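# Push the unlatched OSFP module home in the switch

## Task

In the network switch, find the single OSFP module that sits unlatched and press it inward until it clicks into its latched position, using only gentle force; every other module must remain latched, nothing may be knocked or moved out of the work area, and the robot must neither topple nor finish leaning.

## Robot and tools

ROBOT. TidyBot++: a 0.54 x 0.50 x 0.38 m wheeled base on four driven casters carrying one seven-joint arm with a two-finger gripper. The shoulder sits 0.12 m ahead of the base centre, 0.68 m up. Segments: upper arm 0.42 m, forearm 0.31 m, hand 0.31 m from wrist to the hand point. Cameras: base_camera (fixed on the base front) and wrist_camera (looks along the hand). The arm begins folded, hand pointing down.

FRAMES. Base frame: origin on the floor below the base centre, x forward, y left, z up, metres. Odometry frame: the base frame as it was at scene start. hand_pose is reported in the base frame for the point between the finger pads; the hand's z axis runs out along the fingers, its y axis is the opening/closing direction.

TOOLS.
move: one action plus options. Arguments:
- base: object, offsets from where the base stands when the command begins, measured along its own axes. translate_m: metres, forward positive, -2 to 2. strafe_m: metres, left positive, -2 to 2. rotate_rad: radians, counter-clockwise (left) positive, -6.3 to 6.3.
- joints: object of absolute targets in radians by name: joint_1_rad (any angle; positive turns the arm clockwise seen from above), joint_2_rad (shoulder, -2.249 to 2.249, 0 = upper arm vertical, positive leans forward), joint_3_rad (any angle), joint_4_rad (elbow, -2.579 to 2.579, 0 = straight), joint_5_rad (any angle), joint_6_rad (wrist, -2.099 to 2.099), joint_7_rad (any angle, hand roll), gripper_pos (0 fully open, about 85 mm gap, to 1 fully closed). Unbounded joints go the short way round; for big turns send steps below half a revolution.
- target: a single list of seven numbers [x, y, z, qw, qx, qy, qz], an absolute hand pose in the base frame (metres, unit quaternion), same convention as hand_pose. Alongside it, joints may contain only gripper_pos.
- speeds: optional caps for this action only: translate_m and strafe_m 0.05 to 0.5 m/s, rotate_rad 0.1 to 1.57 rad/s. When driving and strafing together, cap just one of them.
- cameras: list of base_camera, wrist_camera or all; [] gives no images.
- blocking: true/omitted waits until everything rests; false returns in about 0.5 s while motion continues.
wait: seconds 0 to 10, plus cameras; commands nothing, returns state and images.
stop: brakes all running motions; stopped parts hold position and may keep pressing on contacts.
zoom_image: camera plus region [x0, y0, x1, y1] in pixels from the top-left, at most 504 by 504.
read_manual: section "licences"; only licence text.
finished_scene: scene = current scene number; ends it irreversibly, so the module must stay latched without help.

RESULT LINES. move reads "done" or the worst status. base_status, joint_status, hand_status: done, moving, off_target (rested short, may still push), stopped, not_followed (a check withheld targets), contact_stop or time_out (unplanned stops; later calls in the same reply are skipped), torque_fault, limit_stop_at_motor_heat. hand_pose is the measured hand pose; hand_target is where the commanded joints would put it. joint_positions in radians; motor_effort in percent of maximum per motor with the last action's peak in brackets; base_odometry x, y, heading (rad, left positive) from wheel counts only; base_tilt in degrees, forward and right positive. "joint command not followed" with "cause:" means self-collision was predicted; "pose unreachable" means a target was withheld; "ARM HIT" flags a hard knock on the base or arm; on_its_own lists uncommanded behaviour; Motor temperatures lists arm joints in joint_positions order; MOTOR HOT appears from 60 °C. pictures names the images in order.

PRACTICAL NOTES.
- Targets rarely land exactly; typical error is up to 3 cm. To fix, add (wanted minus measured hand_pose) to your previous target's x, y, z. To hold still, resend hand_target, not hand_pose.
- Low, close, forward-pointing targets behave badly and can drive the arm into the base; nothing prevents arm-base contact. Out-of-reach targets wander up to 10 s then time out.
- The arm does not avoid obstacles and keeps pressing once blocked; each motor pulls like a spring toward its target, so a target further past contact means more force. Press the module in small increments and watch motor_effort and the wrist_camera; a sharp effort rise with no motion means stop pushing. Torque sensor limits: 104.5 N m for joints 1 to 4, 51.3 N m for 5 to 7; exceeding them freezes the arm 10 s.
- Closed fingertips protrude about 20 mm past the hand point; a closed gripper makes a compact pusher.
- Hand pointing straight down reaches only about 0.94 m height, near the base.
- Balance: never drive or rotate the base while the raised arm is touching something; sideways pushes on a high hand, swinging a stretched arm, or reaching far over nearby furniture from folded can tip the robot. Retract the arm or back away to recover a lean. Check base_tilt before finishing.
- Long pushing or stretched holding heats motors; at 75 °C the arm sags and stops 30 to 60 s.
- Odometry drifts a few centimetres over many moves; trust images, using zoom_image to check the latch and neighbouring modules.

Each tool is called after ">>>" by a JSON object that holds its "fn" and its "kwargs".

## Session

>>> {"fn": "move", "kwargs": {}}

Scene clock: 0.00 s.
Motor temperatures (°C): [36 35 32 33 39 44 51]
base_odometry: x=+0.000 y=+0.000 heading=+0.000
base_tilt: forward=+0.1 right=-0.1
base_status: not commanded
joint_positions: joint_1_rad=-0.005 joint_2_rad=-0.385 joint_3_rad=+3.190 joint_4_rad=-2.536 joint_5_rad=-0.033 joint_6_rad=-0.866 joint_7_rad=+1.524 gripper_pos=+0.000
joint_status: not commanded
motor_effort: joint_1_rad=-1 joint_2_rad=+0 joint_3_rad=-1 joint_4_rad=+16 joint_5_rad=+0 joint_6_rad=+0 joint_7_rad=-1
hand_pose: x=+0.2637 y=+0.0051 z=+0.5912 quat_wxyz=(-0.023, +0.996, -0.054, +0.062) (m; base frame)
hand_target: x=+0.2632 y=+0.0051 z=+0.5909 quat_wxyz=(-0.023, +0.996, -0.054, +0.062) (m; base frame)
hand_status: not commanded
pictures: base_camera, wrist_camera
Images, in order (width x height): base_camera 644x364, wrist_camera 644x476.

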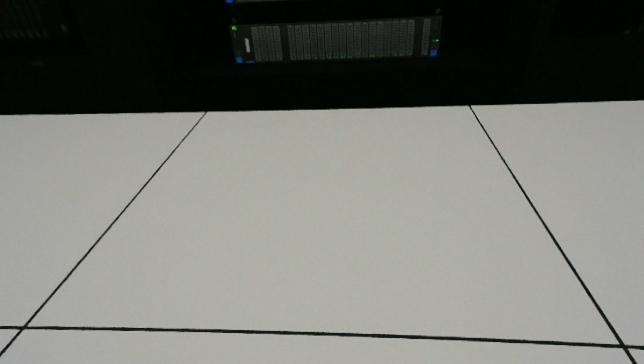

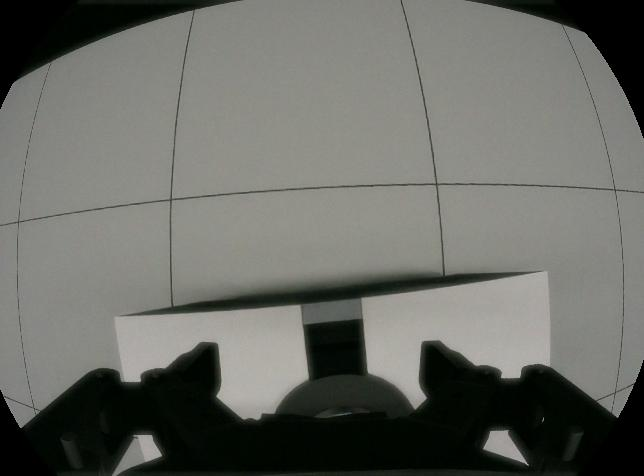

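>>> {"fn": "move", "kwargs": {"joints": {"joint_1_rad":0,"joint_2_rad":-0.6,"joint_3_rad":3.14,"joint_4_rad":-2.45,"joint_5_rad":0,"joint_6_rad":0.28,"joint_7_rad":1.57,"gripper_pos":0}}}

Scene clock: 4.97 s.
Motor temperatures (°C): [36 35 32 33 39 44 51]
move: done
base_odometry: x=+0.000 y=+0.000 heading=+0.000
base_tilt: forward=+0.1 right=-0.1
base_status: not commanded
joint_positions: joint_1_rad=-0.005 joint_2_rad=-0.593 joint_3_rad=+3.155 joint_4_rad=-2.450 joint_5_rad=-0.033 joint_6_rad=+0.214 joint_7_rad=+1.532 gripper_pos=+0.000
joint_status: all done
motor_effort: joint_1_rad=+0(1) joint_2_rad=+0(2) joint_3_rad=-1(2) joint_4_rad=+23(23) joint_5_rad=+0(1) joint_6_rad=+9(9) joint_7_rad=-1(2)
hand_pose: x=+0.4959 y=-0.0052 z=+0.9196 quat_wxyz=(-0.022, +0.731, -0.034, +0.681) (m; base frame)
hand_target: x=+0.4949 y=+0.0021 z=+0.9427 quat_wxyz=(+0.000, +0.707, +0.001, +0.707) (m; base frame)
hand_status: not commanded
pictures: base_camera, wrist_camera
Images, in order (width x height): base_camera 644x364, wrist_camera 644x476.

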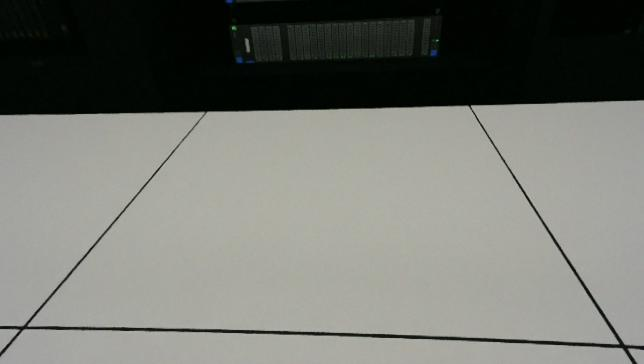

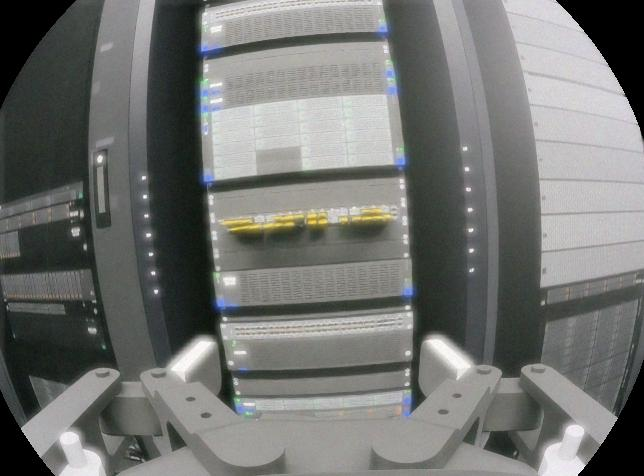

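>>> {"fn": "zoom_image", "kwargs": {"camera": "wrist_camera", "region": [205, 180, 415, 300]}}

>>> {"fn": "zoom_image", "kwargs": {"camera": "wrist_camera", "region": [205, 290, 415, 410]}}

Scaled by 2.400.

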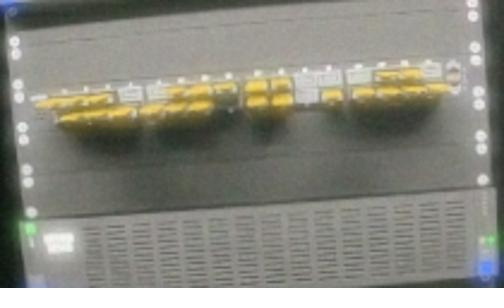

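Scaled by 2.400.

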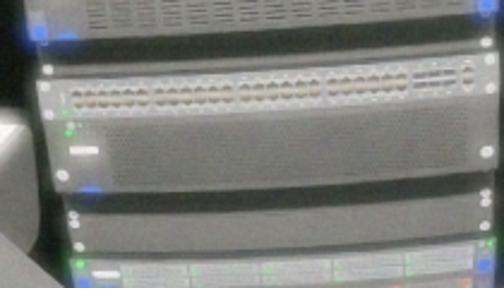

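>>> {"fn": "move", "kwargs": {"base": {"translate_m":0.4}, "joints": {"joint_1_rad":0,"joint_2_rad":-0.6,"joint_3_rad":3.125,"joint_4_rad":-2.45,"joint_5_rad":0.03,"joint_6_rad":0.34,"joint_7_rad":1.6}}}

>>> {"fn": "zoom_image", "kwargs": {"camera": "wrist_camera", "region": [170, 180, 450, 380]}}

Scene clock: 13.67 s.
Motor temperatures (°C): [36 35 32 33 39 44 51]
move: done
base_odometry: x=+0.400 y=+0.000 heading=+0.001
base_tilt: forward=+0.1 right=-0.1
base_status: done
joint_positions: joint_1_rad=-0.005 joint_2_rad=-0.593 joint_3_rad=+3.138 joint_4_rad=-2.450 joint_5_rad=-0.005 joint_6_rad=+0.285 joint_7_rad=+1.565 gripper_pos=+0.000
joint_status: all done
motor_effort: joint_1_rad=-1(1) joint_2_rad=+0(3) joint_3_rad=+0(2) joint_4_rad=+23(25) joint_5_rad=+0(1) joint_6_rad=+8(9) joint_7_rad=-1(1)
hand_pose: x=+0.4966 y=+0.0044 z=+0.9420 quat_wxyz=(-0.005, +0.707, +0.000, +0.707) (m; base frame)
hand_target: x=+0.4940 y=+0.0122 z=+0.9611 quat_wxyz=(+0.016, +0.685, +0.031, +0.728) (m; base frame)
hand_status: not commanded
pictures: base_camera, wrist_camera
Images, in order (width x height): base_camera 644x364, wrist_camera 644x476.

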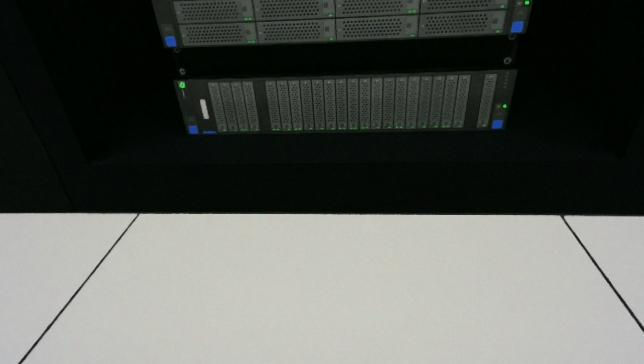

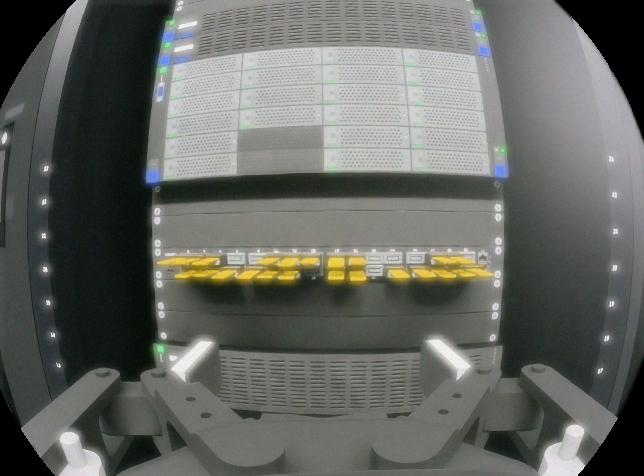

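Scaled by 1.800.

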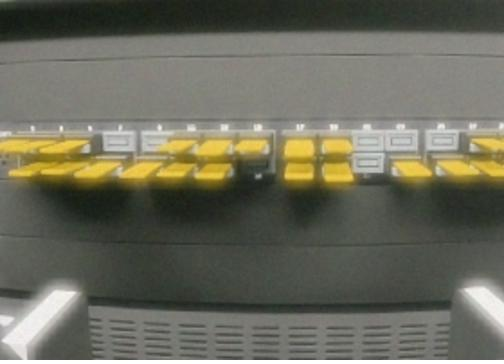

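>>> {"fn": "zoom_image", "kwargs": {"camera": "wrist_camera", "region": [150, 235, 330, 300]}}

>>> {"fn": "zoom_image", "kwargs": {"camera": "wrist_camera", "region": [320, 235, 500, 300]}}

Scaled by 2.800.

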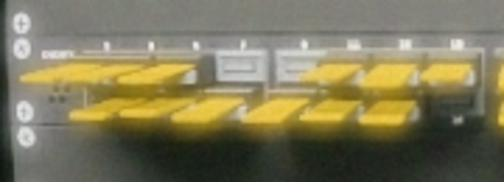

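Scaled by 2.800.

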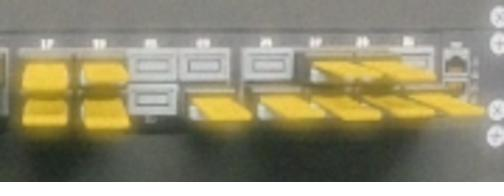

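>>> {"fn": "move", "kwargs": {"base": {"translate_m":0.15}}}

>>> {"fn": "zoom_image", "kwargs": {"camera": "wrist_camera", "region": [80, 230, 320, 340]}}

>>> {"fn": "zoom_image", "kwargs": {"camera": "wrist_camera", "region": [320, 230, 560, 340]}}

Scene clock: 24.50 s.
Motor temperatures (°C): [36 35 32 33 39 44 51]
move: done
base_odometry: x=+0.550 y=+0.000 heading=+0.002
base_tilt: forward=+0.2 right=-0.1
base_status: done
joint_positions: joint_1_rad=-0.005 joint_2_rad=-0.594 joint_3_rad=+3.138 joint_4_rad=-2.450 joint_5_rad=-0.005 joint_6_rad=+0.285 joint_7_rad=+1.565 gripper_pos=+0.000
joint_status: not commanded
motor_effort: joint_1_rad=-1(1) joint_2_rad=+0(3) joint_3_rad=-1(1) joint_4_rad=+23(24) joint_5_rad=+0(1) joint_6_rad=+8(9) joint_7_rad=-1(1)
hand_pose: x=+0.4965 y=+0.0045 z=+0.9422 quat_wxyz=(-0.005, +0.707, +0.000, +0.707) (m; base frame)
hand_target: x=+0.4940 y=+0.0122 z=+0.9611 quat_wxyz=(+0.016, +0.685, +0.031, +0.728) (m; base frame)
hand_status: not commanded
pictures: base_camera, wrist_camera
Images, in order (width x height): base_camera 644x364, wrist_camera 644x476.

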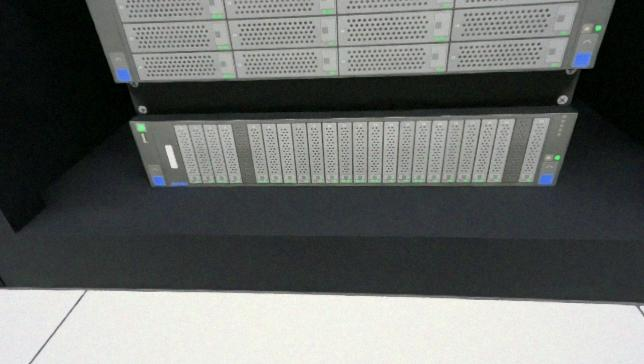

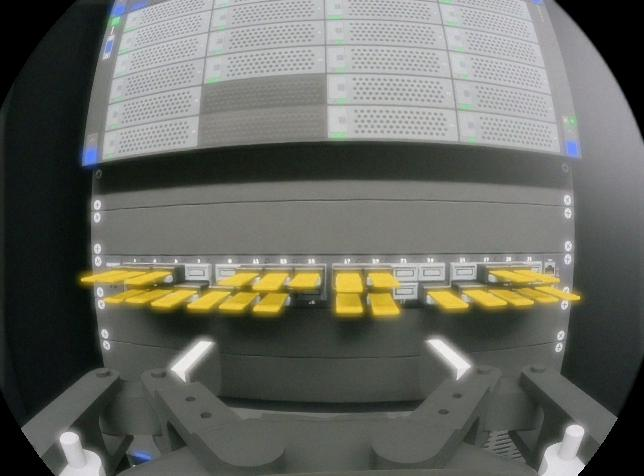

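Scaled by 2.100.

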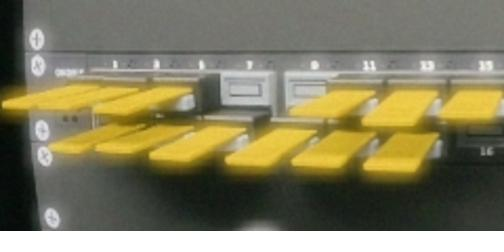

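Scaled by 2.100.

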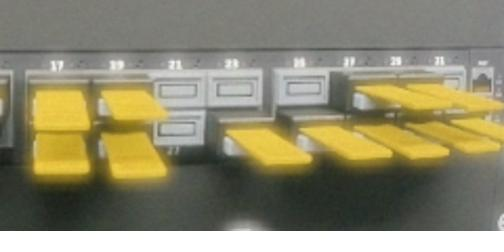

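>>> {"fn": "move", "kwargs": {"joints": {"joint_1_rad":0,"joint_2_rad":-0.4,"joint_3_rad":3.125,"joint_4_rad":-1.7,"joint_5_rad":0.03,"joint_6_rad":-0.87,"joint_7_rad":1.6}}}

>>> {"fn": "zoom_image", "kwargs": {"camera": "wrist_camera", "region": [80, 180, 320, 340]}}

>>> {"fn": "zoom_image", "kwargs": {"camera": "wrist_camera", "region": [320, 180, 560, 340]}}

Scene clock: 34.47 s.
Motor temperatures (°C): [36 35 32 33 39 44 51]
move: done
base_odometry: x=+0.550 y=+0.000 heading=+0.002
base_tilt: forward=+0.2 right=-0.1
base_status: not commanded
joint_positions: joint_1_rad=-0.005 joint_2_rad=-0.416 joint_3_rad=+3.138 joint_4_rad=-1.711 joint_5_rad=-0.005 joint_6_rad=-0.815 joint_7_rad=+1.565 gripper_pos=+0.000
joint_status: all done
motor_effort: joint_1_rad=+0(1) joint_2_rad=-5(6) joint_3_rad=-1(2) joint_4_rad=+22(24) joint_5_rad=+0(2) joint_6_rad=+7(9) joint_7_rad=-1(2)
hand_pose: x=+0.5186 y=+0.0062 z=+0.9925 quat_wxyz=(-0.005, +0.870, +0.001, +0.493) (m; base frame)
hand_target: x=+0.5149 y=+0.0022 z=+0.9779 quat_wxyz=(+0.021, +0.884, +0.024, +0.467) (m; base frame)
hand_status: not commanded
pictures: base_camera, wrist_camera
Images, in order (width x height): base_camera 644x364, wrist_camera 644x476.

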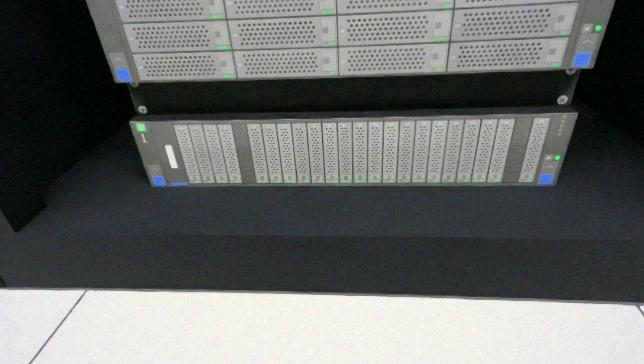

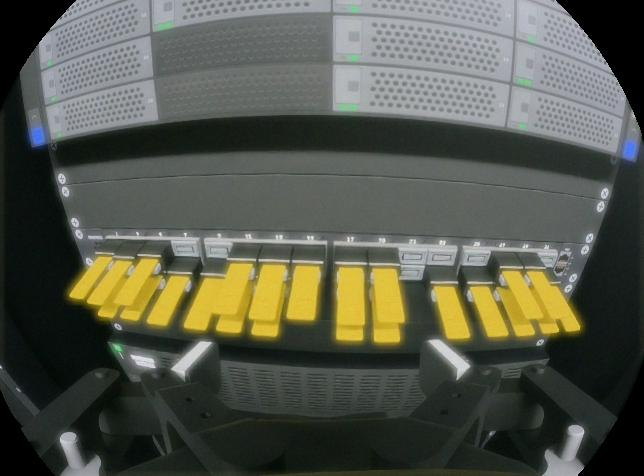

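Scaled by 2.100.

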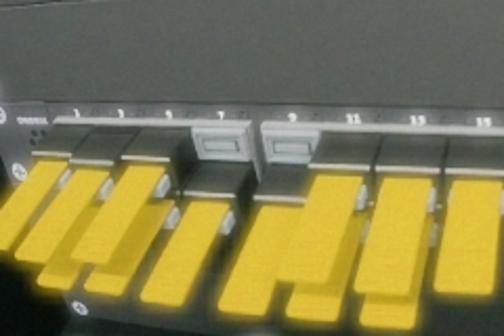

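Scaled by 2.100.

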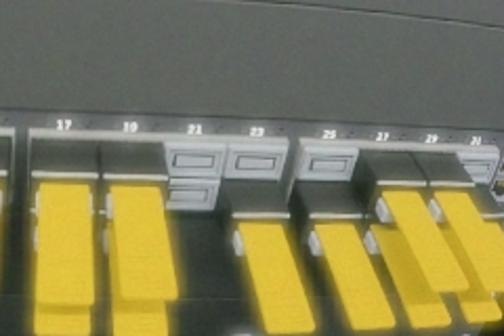

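>>> {"fn": "zoom_image", "kwargs": {"camera": "wrist_camera", "region": [60, 225, 200, 335]}}

>>> {"fn": "zoom_image", "kwargs": {"camera": "wrist_camera", "region": [180, 225, 340, 345]}}

>>> {"fn": "zoom_image", "kwargs": {"camera": "wrist_camera", "region": [320, 225, 480, 345]}}

>>> {"fn": "zoom_image", "kwargs": {"camera": "wrist_camera", "region": [440, 225, 600, 345]}}

Scaled by 3.600.

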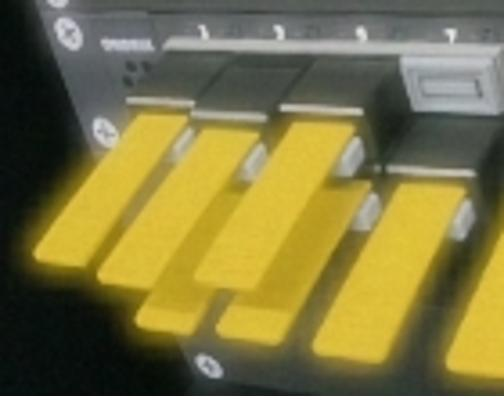

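Scaled by 3.150.

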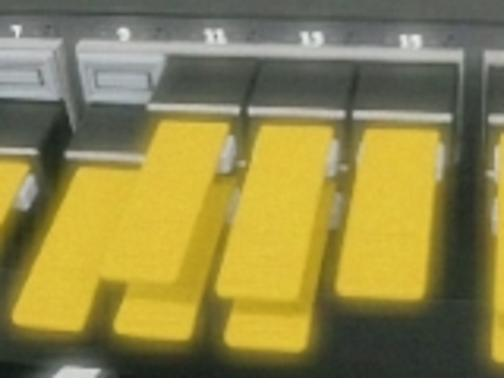

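Scaled by 3.150.

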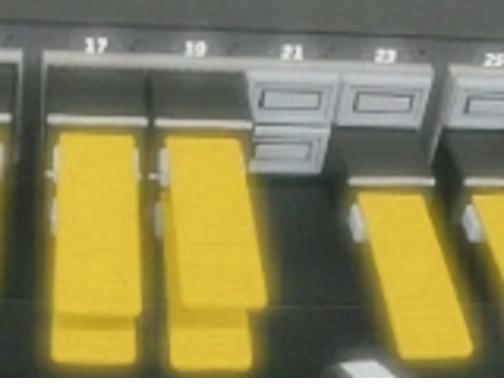

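Scaled by 3.150.

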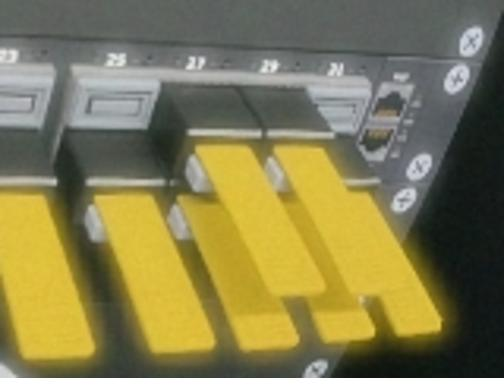

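>>> {"fn": "move", "kwargs": {"base": {"strafe_m":0.16}}}

>>> {"fn": "zoom_image", "kwargs": {"camera": "wrist_camera", "region": [230, 210, 430, 350]}}

Scene clock: 56.97 s.
Motor temperatures (°C): [35 35 32 34 39 44 51]
move: done
base_odometry: x=+0.550 y=+0.160 heading=+0.002
base_tilt: forward=+0.1 right=-0.1
base_status: done
joint_positions: joint_1_rad=-0.005 joint_2_rad=-0.414 joint_3_rad=+3.129 joint_4_rad=-1.710 joint_5_rad=-0.004 joint_6_rad=-0.819 joint_7_rad=+1.565 gripper_pos=+0.000
joint_status: not commanded
motor_effort: joint_1_rad=+0(1) joint_2_rad=-5(6) joint_3_rad=-1(3) joint_4_rad=+22(23) joint_5_rad=+0(1) joint_6_rad=+7(7) joint_7_rad=-1(1)
hand_pose: x=+0.5186 y=+0.0105 z=+0.9908 quat_wxyz=(-0.005, +0.871, +0.006, +0.491) (m; base frame)
hand_target: x=+0.5149 y=+0.0022 z=+0.9779 quat_wxyz=(+0.021, +0.884, +0.024, +0.467) (m; base frame)
hand_status: not commanded
pictures: base_camera, wrist_camera
Images, in order (width x height): base_camera 644x364, wrist_camera 644x476.

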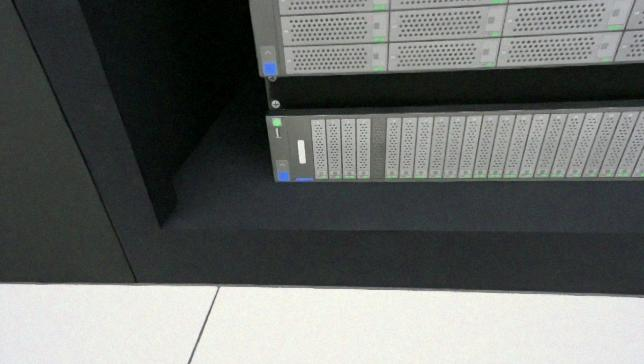

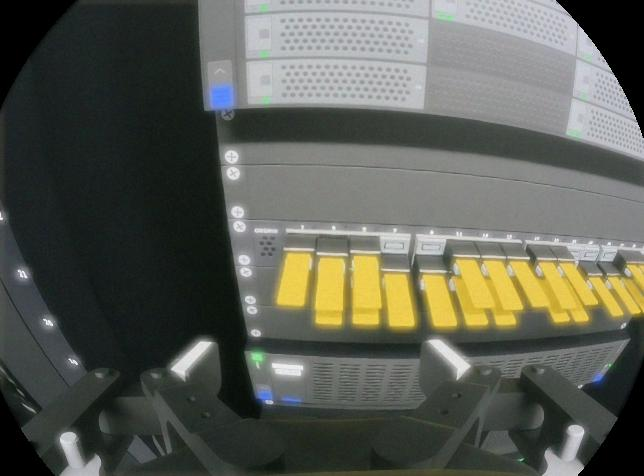

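Scaled by 2.520.

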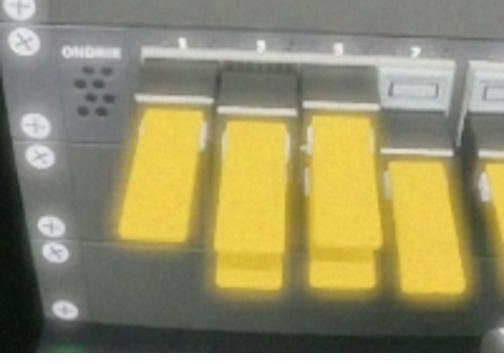

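>>> {"fn": "move", "kwargs": {"joints": {"joint_1_rad":0,"joint_2_rad":-0.605,"joint_3_rad":3.125,"joint_4_rad":-2.376,"joint_5_rad":0.03,"joint_6_rad":0.26,"joint_7_rad":1.6,"gripper_pos":1}}}

>>> {"fn": "zoom_image", "kwargs": {"camera": "wrist_camera", "region": [220, 220, 440, 400]}}

Scene clock: 67.73 s.
Motor temperatures (°C): [35 35 32 34 39 44 51]
move: done
base_odometry: x=+0.550 y=+0.160 heading=+0.002
base_tilt: forward=+0.2 right=-0.1
base_status: not commanded
joint_positions: joint_1_rad=-0.005 joint_2_rad=-0.590 joint_3_rad=+3.129 joint_4_rad=-2.352 joint_5_rad=-0.004 joint_6_rad=+0.194 joint_7_rad=+1.565 gripper_pos=+0.999
joint_status: all done
motor_effort: joint_1_rad=-1(1) joint_2_rad=-1(7) joint_3_rad=-1(2) joint_4_rad=+23(25) joint_5_rad=+1(1) joint_6_rad=+8(9) joint_7_rad=-1(2)
hand_pose: x=+0.5045 y=+0.0092 z=+0.9725 quat_wxyz=(-0.006, +0.706, +0.004, +0.708) (m; base frame)
hand_target: x=+0.4982 y=+0.0118 z=+0.9837 quat_wxyz=(+0.017, +0.685, +0.031, +0.728) (m; base frame)
hand_status: not commanded
pictures: base_camera, wrist_camera
Images, in order (width x height): base_camera 644x364, wrist_camera 644x476.

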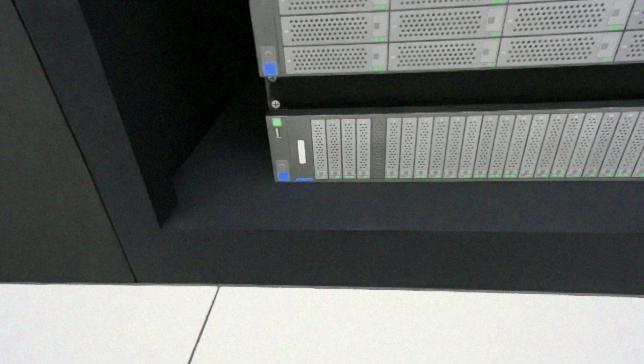

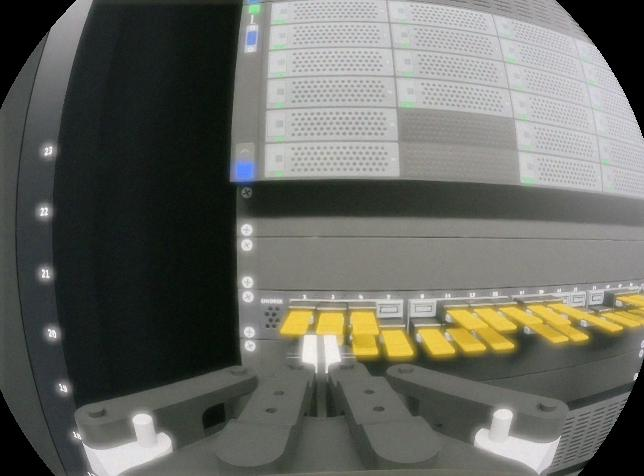

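Scaled by 2.291.

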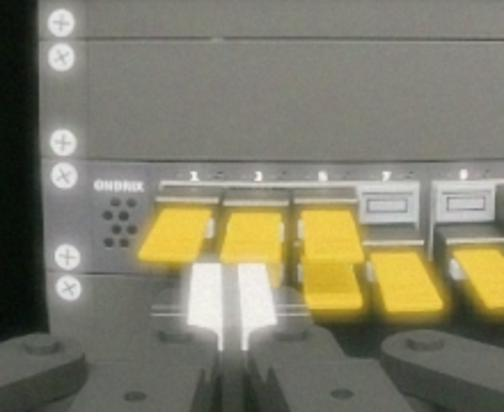

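>>> {"fn": "move", "kwargs": {"base": {"translate_m":0.07,"strafe_m":-0.007}, "joints": {"joint_2_rad":-0.616,"joint_4_rad":-2.402,"joint_6_rad":0.273}}}

>>> {"fn": "zoom_image", "kwargs": {"camera": "wrist_camera", "region": [240, 260, 400, 400]}}

Scene clock: 77.13 s.
Motor temperatures (°C): [35 35 32 34 39 44 51]
move: done
base_odometry: x=+0.620 y=+0.154 heading=+0.002
base_tilt: forward=+0.2 right=-0.1
base_status: done
joint_positions: joint_1_rad=-0.005 joint_2_rad=-0.617 joint_3_rad=+3.129 joint_4_rad=-2.385 joint_5_rad=-0.004 joint_6_rad=+0.212 joint_7_rad=+1.565 gripper_pos=+0.999
joint_status: all done
motor_effort: joint_1_rad=+0(1) joint_2_rad=+0(3) joint_3_rad=+0(1) joint_4_rad=+24(25) joint_5_rad=+0(0) joint_6_rad=+8(9) joint_7_rad=-1(1)
hand_pose: x=+0.4948 y=+0.0090 z=+0.9682 quat_wxyz=(-0.006, +0.702, +0.004, +0.713) (m; base frame)
hand_target: x=+0.4935 y=+0.0118 z=+0.9758 quat_wxyz=(+0.017, +0.686, +0.031, +0.727) (m; base frame)
hand_status: not commanded
pictures: base_camera, wrist_camera
Images, in order (width x height): base_camera 644x364, wrist_camera 644x476.

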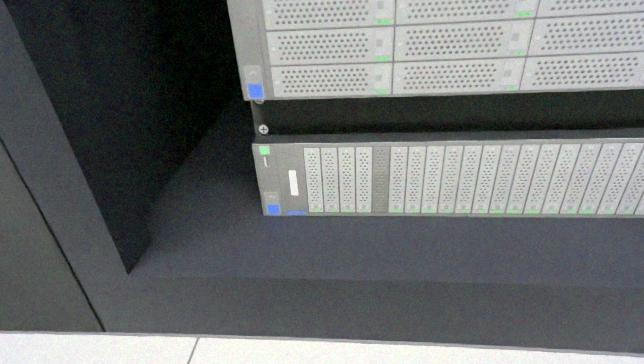

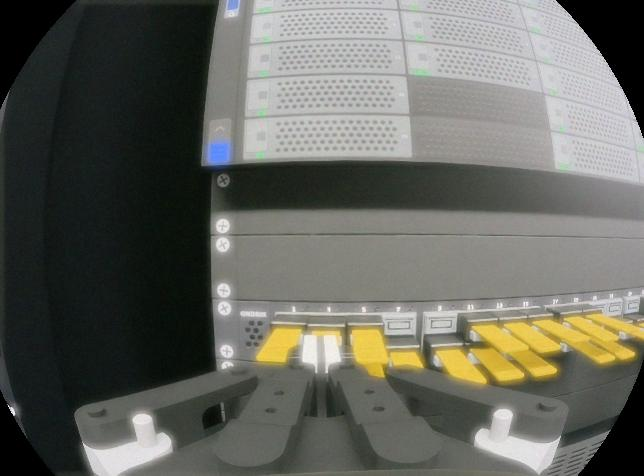

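Scaled by 3.150.

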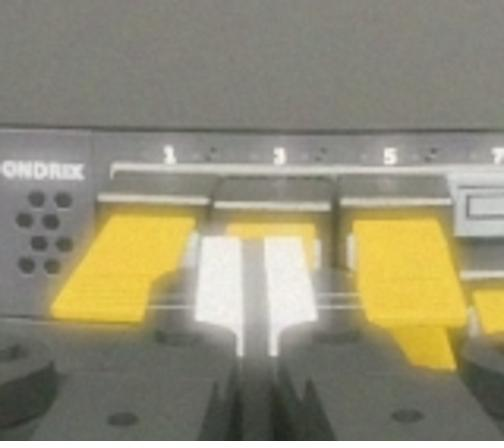

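>>> {"fn": "move", "kwargs": {"base": {"translate_m":-0.04}, "cameras": []}}

>>> {"fn": "move", "kwargs": {"base": {"rotate_rad":-0.07,"strafe_m":0.036}}}

>>> {"fn": "zoom_image", "kwargs": {"camera": "wrist_camera", "region": [240, 260, 400, 400]}}

Scene clock: 94.07 s.
Motor temperatures (°C): [35 35 32 34 39 44 51]
move: done
base_odometry: x=+0.580 y=+0.154 heading=+0.002
base_tilt: forward=+0.1 right=-0.1
base_status: done
joint_positions: joint_1_rad=-0.005 joint_2_rad=-0.619 joint_3_rad=+3.129 joint_4_rad=-2.385 joint_5_rad=-0.004 joint_6_rad=+0.213 joint_7_rad=+1.565 gripper_pos=+0.999
joint_status: not commanded
motor_effort: joint_1_rad=-1(1) joint_2_rad=+0(2) joint_3_rad=-1(1) joint_4_rad=+23(24) joint_5_rad=+0(1) joint_6_rad=+8(9) joint_7_rad=-1(1)
hand_pose: x=+0.4942 y=+0.0090 z=+0.9692 quat_wxyz=(-0.006, +0.701, +0.004, +0.714) (m; base frame)
hand_target: x=+0.4935 y=+0.0118 z=+0.9758 quat_wxyz=(+0.017, +0.686, +0.031, +0.727) (m; base frame)
hand_status: not commanded
pictures: none
No camera images: "cameras" was empty.

Scene clock: 94.97 s.
Motor temperatures (°C): [35 35 32 34 39 44 51]
move: done
base_odometry: x=+0.580 y=+0.190 heading=-0.068
base_tilt: forward=+0.1 right=-0.1
base_status: done
joint_positions: joint_1_rad=-0.005 joint_2_rad=-0.619 joint_3_rad=+3.127 joint_4_rad=-2.385 joint_5_rad=-0.004 joint_6_rad=+0.213 joint_7_rad=+1.565 gripper_pos=+0.999
joint_status: not commanded
motor_effort: joint_1_rad=-1(2) joint_2_rad=+0(1) joint_3_rad=+0(3) joint_4_rad=+23(24) joint_5_rad=+0(1) joint_6_rad=+8(9) joint_7_rad=+0(1)
hand_pose: x=+0.4942 y=+0.0096 z=+0.9692 quat_wxyz=(-0.006, +0.700, +0.005, +0.714) (m; base frame)
hand_target: x=+0.4935 y=+0.0118 z=+0.9758 quat_wxyz=(+0.017, +0.686, +0.031, +0.727) (m; base frame)
hand_status: not commanded
pictures: base_camera, wrist_camera
Images, in order (width x height): base_camera 644x364, wrist_camera 644x476.

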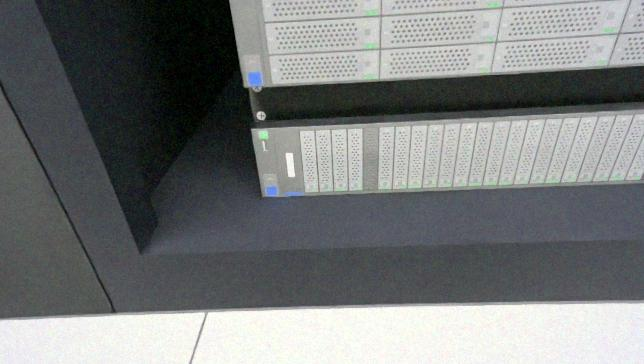

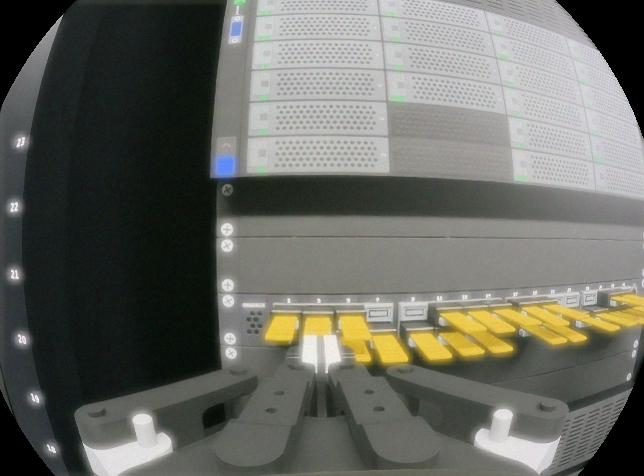

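Scaled by 3.150.

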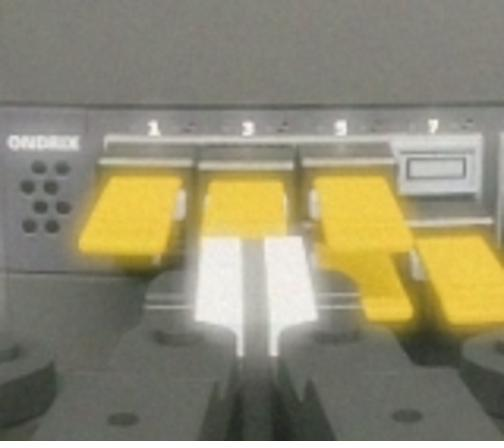

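>>> {"fn": "move", "kwargs": {"base": {"translate_m":0.04,"strafe_m":0.003}, "joints": {"joint_2_rad":-0.616,"joint_4_rad":-2.422,"joint_6_rad":0.273}}}

>>> {"fn": "zoom_image", "kwargs": {"camera": "wrist_camera", "region": [240, 260, 400, 400]}}

Scene clock: 103.63 s.
Motor temperatures (°C): [35 35 32 34 39 44 51]
move: done
base_odometry: x=+0.620 y=+0.190 heading=-0.068
base_tilt: forward=+0.1 right=-0.1
base_status: done
joint_positions: joint_1_rad=-0.005 joint_2_rad=-0.614 joint_3_rad=+3.127 joint_4_rad=-2.403 joint_5_rad=-0.004 joint_6_rad=+0.214 joint_7_rad=+1.565 gripper_pos=+0.999
joint_status: all done
motor_effort: joint_1_rad=-1(1) joint_2_rad=+0(4) joint_3_rad=+0(1) joint_4_rad=+23(24) joint_5_rad=+0(0) joint_6_rad=+8(9) joint_7_rad=-1(1)
hand_pose: x=+0.4946 y=+0.0095 z=+0.9561 quat_wxyz=(-0.006, +0.709, +0.005, +0.706) (m; base frame)
hand_target: x=+0.4924 y=+0.0116 z=+0.9635 quat_wxyz=(+0.017, +0.693, +0.031, +0.720) (m; base frame)
hand_status: not commanded
pictures: base_camera, wrist_camera
Images, in order (width x height): base_camera 644x364, wrist_camera 644x476.

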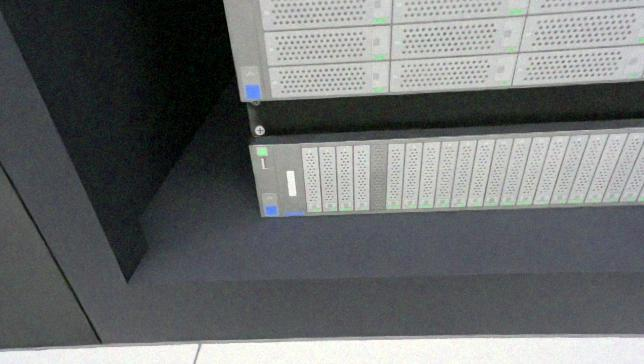

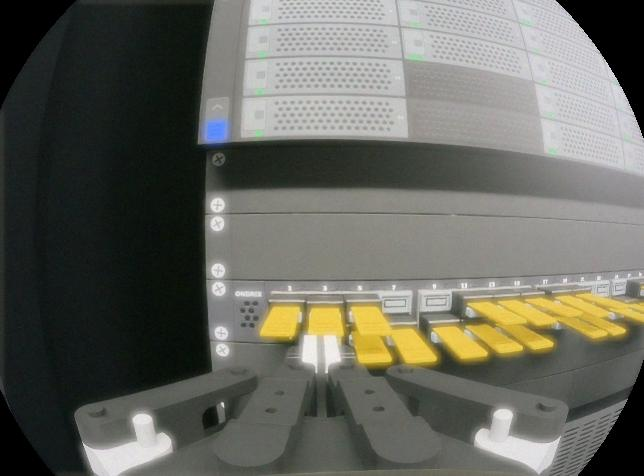

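Scaled by 3.150.

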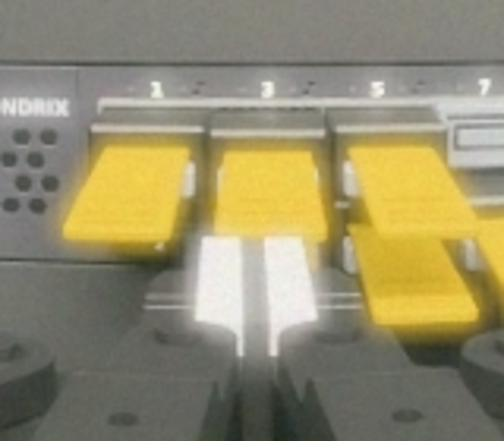

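>>> {"fn": "move", "kwargs": {"base": {"translate_m":0.02,"strafe_m":-0.002}, "joints": {"joint_2_rad":-0.616,"joint_4_rad":-2.411,"joint_6_rad":0.273}}}

>>> {"fn": "zoom_image", "kwargs": {"camera": "wrist_camera", "region": [240, 260, 400, 400]}}

Scene clock: 110.43 s.
Motor temperatures (°C): [35 35 32 34 39 44 51]
move: done
base_odometry: x=+0.640 y=+0.187 heading=-0.068
base_tilt: forward=+0.2 right=-0.1
base_status: done
joint_positions: joint_1_rad=-0.005 joint_2_rad=-0.612 joint_3_rad=+3.127 joint_4_rad=-2.403 joint_5_rad=-0.004 joint_6_rad=+0.215 joint_7_rad=+1.565 gripper_pos=+0.999
joint_status: all done
motor_effort: joint_1_rad=-1(1) joint_2_rad=+0(4) joint_3_rad=+0(1) joint_4_rad=+23(25) joint_5_rad=+0(0) joint_6_rad=+8(9) joint_7_rad=-1(1)
hand_pose: x=+0.4950 y=+0.0095 z=+0.9557 quat_wxyz=(-0.006, +0.709, +0.005, +0.705) (m; base frame)
hand_target: x=+0.4930 y=+0.0117 z=+0.9703 quat_wxyz=(+0.017, +0.689, +0.031, +0.724) (m; base frame)
hand_status: not commanded
pictures: base_camera, wrist_camera
Images, in order (width x height): base_camera 644x364, wrist_camera 644x476.

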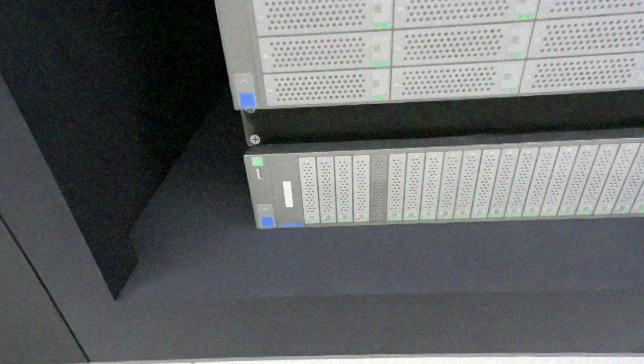

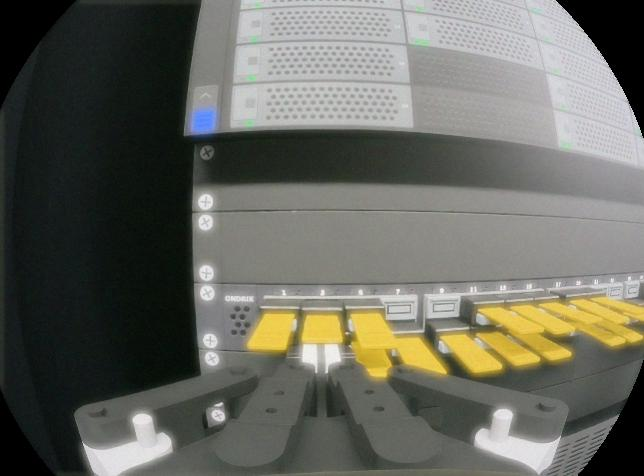

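Scaled by 3.150.

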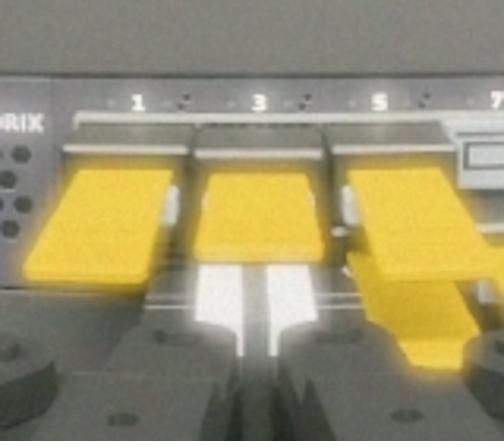

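>>> {"fn": "move", "kwargs": {"joints": {"joint_2_rad":-0.616,"joint_4_rad":-2.392,"joint_6_rad":0.273}}}

>>> {"fn": "zoom_image", "kwargs": {"camera": "wrist_camera", "region": [240, 260, 400, 400]}}

Scene clock: 115.10 s.
Motor temperatures (°C): [35 35 32 34 39 44 51]
move: done
base_odometry: x=+0.640 y=+0.187 heading=-0.068
base_tilt: forward=+0.2 right=-0.1
base_status: not commanded
joint_positions: joint_1_rad=-0.005 joint_2_rad=-0.612 joint_3_rad=+3.127 joint_4_rad=-2.395 joint_5_rad=-0.004 joint_6_rad=+0.215 joint_7_rad=+1.565 gripper_pos=+0.999
joint_status: all done
motor_effort: joint_1_rad=-1(1) joint_2_rad=+0(1) joint_3_rad=+0(1) joint_4_rad=+24(25) joint_5_rad=+0(0) joint_6_rad=+9(9) joint_7_rad=-1(1)
hand_pose: x=+0.4955 y=+0.0096 z=+0.9607 quat_wxyz=(-0.006, +0.706, +0.005, +0.708) (m; base frame)
hand_target: x=+0.4940 y=+0.0118 z=+0.9820 quat_wxyz=(+0.017, +0.682, +0.031, +0.730) (m; base frame)
hand_status: not commanded
pictures: base_camera, wrist_camera
Images, in order (width x height): base_camera 644x364, wrist_camera 644x476.

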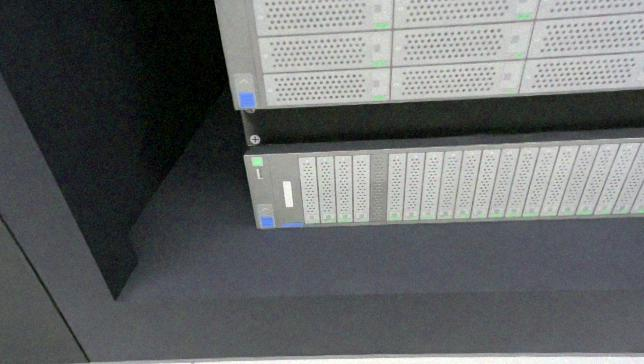

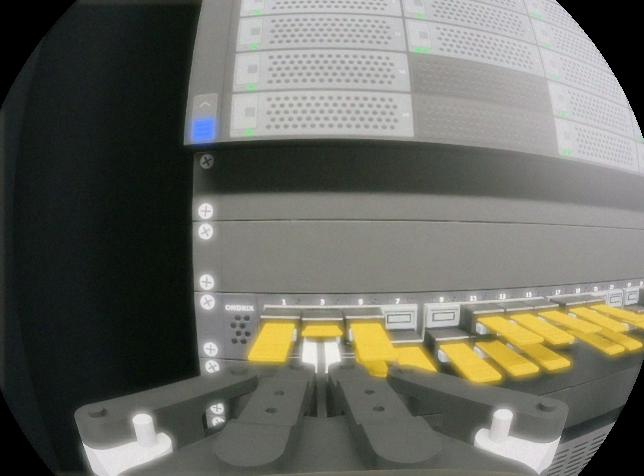

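Scaled by 3.150.

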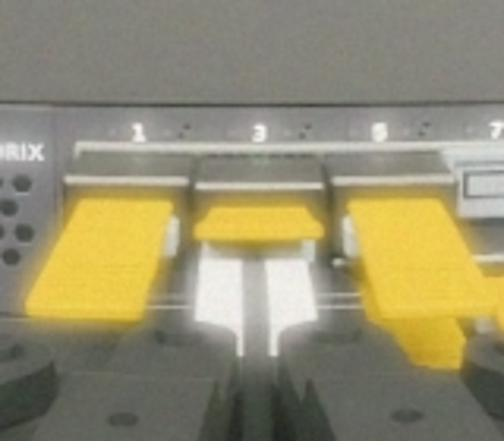

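>>> {"fn": "move", "kwargs": {"joints": {"joint_2_rad":-0.616,"joint_4_rad":-2.425,"joint_6_rad":0.273}, "cameras": []}}

>>> {"fn": "move", "kwargs": {"base": {"translate_m":-0.035}}}

>>> {"fn": "zoom_image", "kwargs": {"camera": "wrist_camera", "region": [240, 260, 400, 400]}}

Scene clock: 121.10 s.
Motor temperatures (°C): [35 35 32 34 39 44 51]
move: done
base_odometry: x=+0.640 y=+0.187 heading=-0.068
base_tilt: forward=+0.1 right=-0.1
base_status: not commanded
joint_positions: joint_1_rad=-0.005 joint_2_rad=-0.612 joint_3_rad=+3.127 joint_4_rad=-2.410 joint_5_rad=-0.004 joint_6_rad=+0.215 joint_7_rad=+1.565 gripper_pos=+0.999
joint_status: all done
motor_effort: joint_1_rad=-1(1) joint_2_rad=+0(1) joint_3_rad=-1(1) joint_4_rad=+23(25) joint_5_rad=+0(0) joint_6_rad=+8(9) joint_7_rad=-1(1)
hand_pose: x=+0.4945 y=+0.0095 z=+0.9513 quat_wxyz=(-0.006, +0.711, +0.005, +0.703) (m; base frame)
hand_target: x=+0.4922 y=+0.0116 z=+0.9616 quat_wxyz=(+0.017, +0.694, +0.031, +0.719) (m; base frame)
hand_status: not commanded
pictures: none
No camera images: "cameras" was empty.

Scene clock: 122.03 s.
Motor temperatures (°C): [35 35 32 34 39 44 51]
move: done
base_odometry: x=+0.605 y=+0.189 heading=-0.068
base_tilt: forward=+0.2 right=-0.1
base_status: done
joint_positions: joint_1_rad=-0.005 joint_2_rad=-0.618 joint_3_rad=+3.127 joint_4_rad=-2.410 joint_5_rad=-0.004 joint_6_rad=+0.215 joint_7_rad=+1.565 gripper_pos=+0.999
joint_status: not commanded
motor_effort: joint_1_rad=-1(1) joint_2_rad=+0(3) joint_3_rad=+0(1) joint_4_rad=+23(24) joint_5_rad=+0(1) joint_6_rad=+8(9) joint_7_rad=-1(1)
hand_pose: x=+0.4929 y=+0.0095 z=+0.9535 quat_wxyz=(-0.006, +0.709, +0.005, +0.705) (m; base frame)
hand_target: x=+0.4922 y=+0.0116 z=+0.9616 quat_wxyz=(+0.017, +0.694, +0.031, +0.719) (m; base frame)
hand_status: not commanded
pictures: base_camera, wrist_camera
Images, in order (width x height): base_camera 644x364, wrist_camera 644x476.

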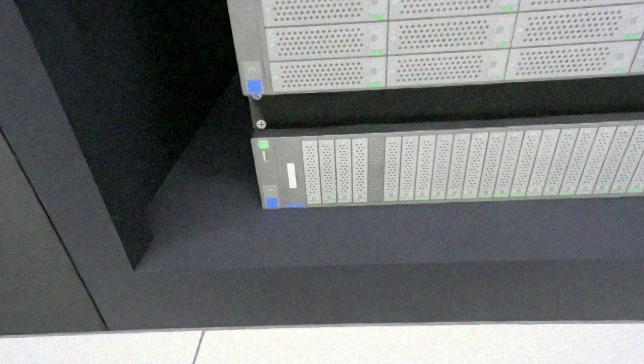

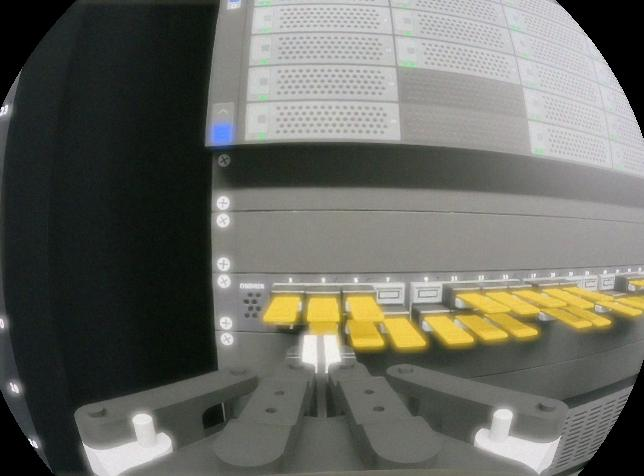

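Scaled by 3.150.

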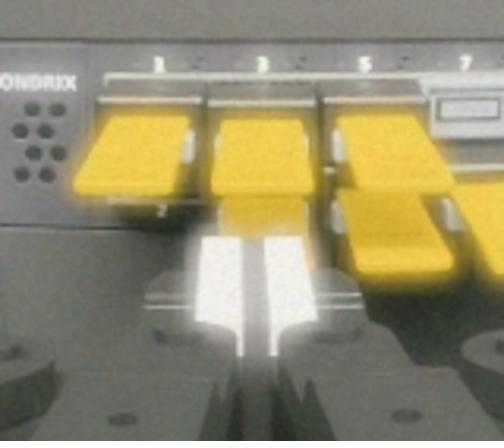

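>>> {"fn": "move", "kwargs": {"joints": {"joint_2_rad":-0.616,"joint_4_rad":-2.38,"joint_6_rad":0.273}, "base": {"strafe_m":-0.0015}}}

>>> {"fn": "zoom_image", "kwargs": {"camera": "wrist_camera", "region": [240, 260, 400, 400]}}

Scene clock: 132.83 s.
Motor temperatures (°C): [35 35 32 34 39 45 51]
move: done
base_odometry: x=+0.605 y=+0.188 heading=-0.068
base_tilt: forward=+0.1 right=-0.1
base_status: done
joint_positions: joint_1_rad=-0.005 joint_2_rad=-0.618 joint_3_rad=+3.127 joint_4_rad=-2.382 joint_5_rad=-0.004 joint_6_rad=+0.217 joint_7_rad=+1.565 gripper_pos=+0.999
joint_status: all done
motor_effort: joint_1_rad=-1(1) joint_2_rad=+0(1) joint_3_rad=+0(4) joint_4_rad=+23(25) joint_5_rad=+0(1) joint_6_rad=+8(9) joint_7_rad=+0(1)
hand_pose: x=+0.4947 y=+0.0096 z=+0.9719 quat_wxyz=(-0.006, +0.699, +0.005, +0.716) (m; base frame)
hand_target: x=+0.4944 y=+0.0119 z=+0.9894 quat_wxyz=(+0.017, +0.678, +0.031, +0.734) (m; base frame)
hand_status: not commanded
pictures: base_camera, wrist_camera
Images, in order (width x height): base_camera 644x364, wrist_camera 644x476.

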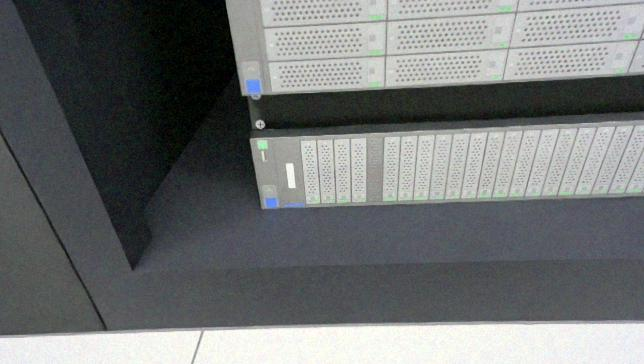

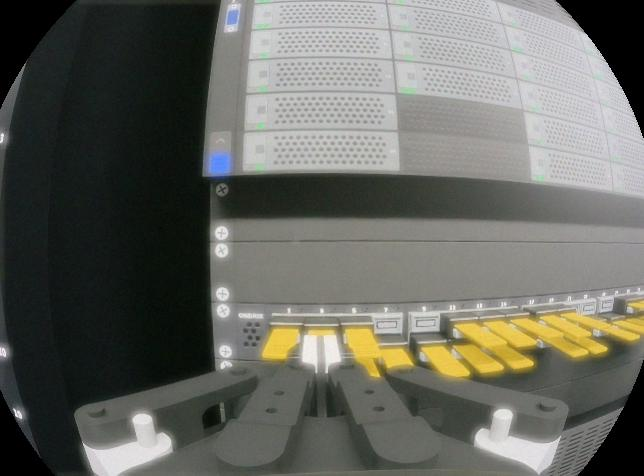

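Scaled by 3.150.

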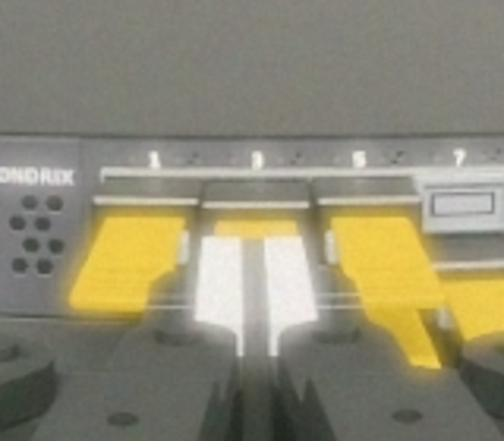

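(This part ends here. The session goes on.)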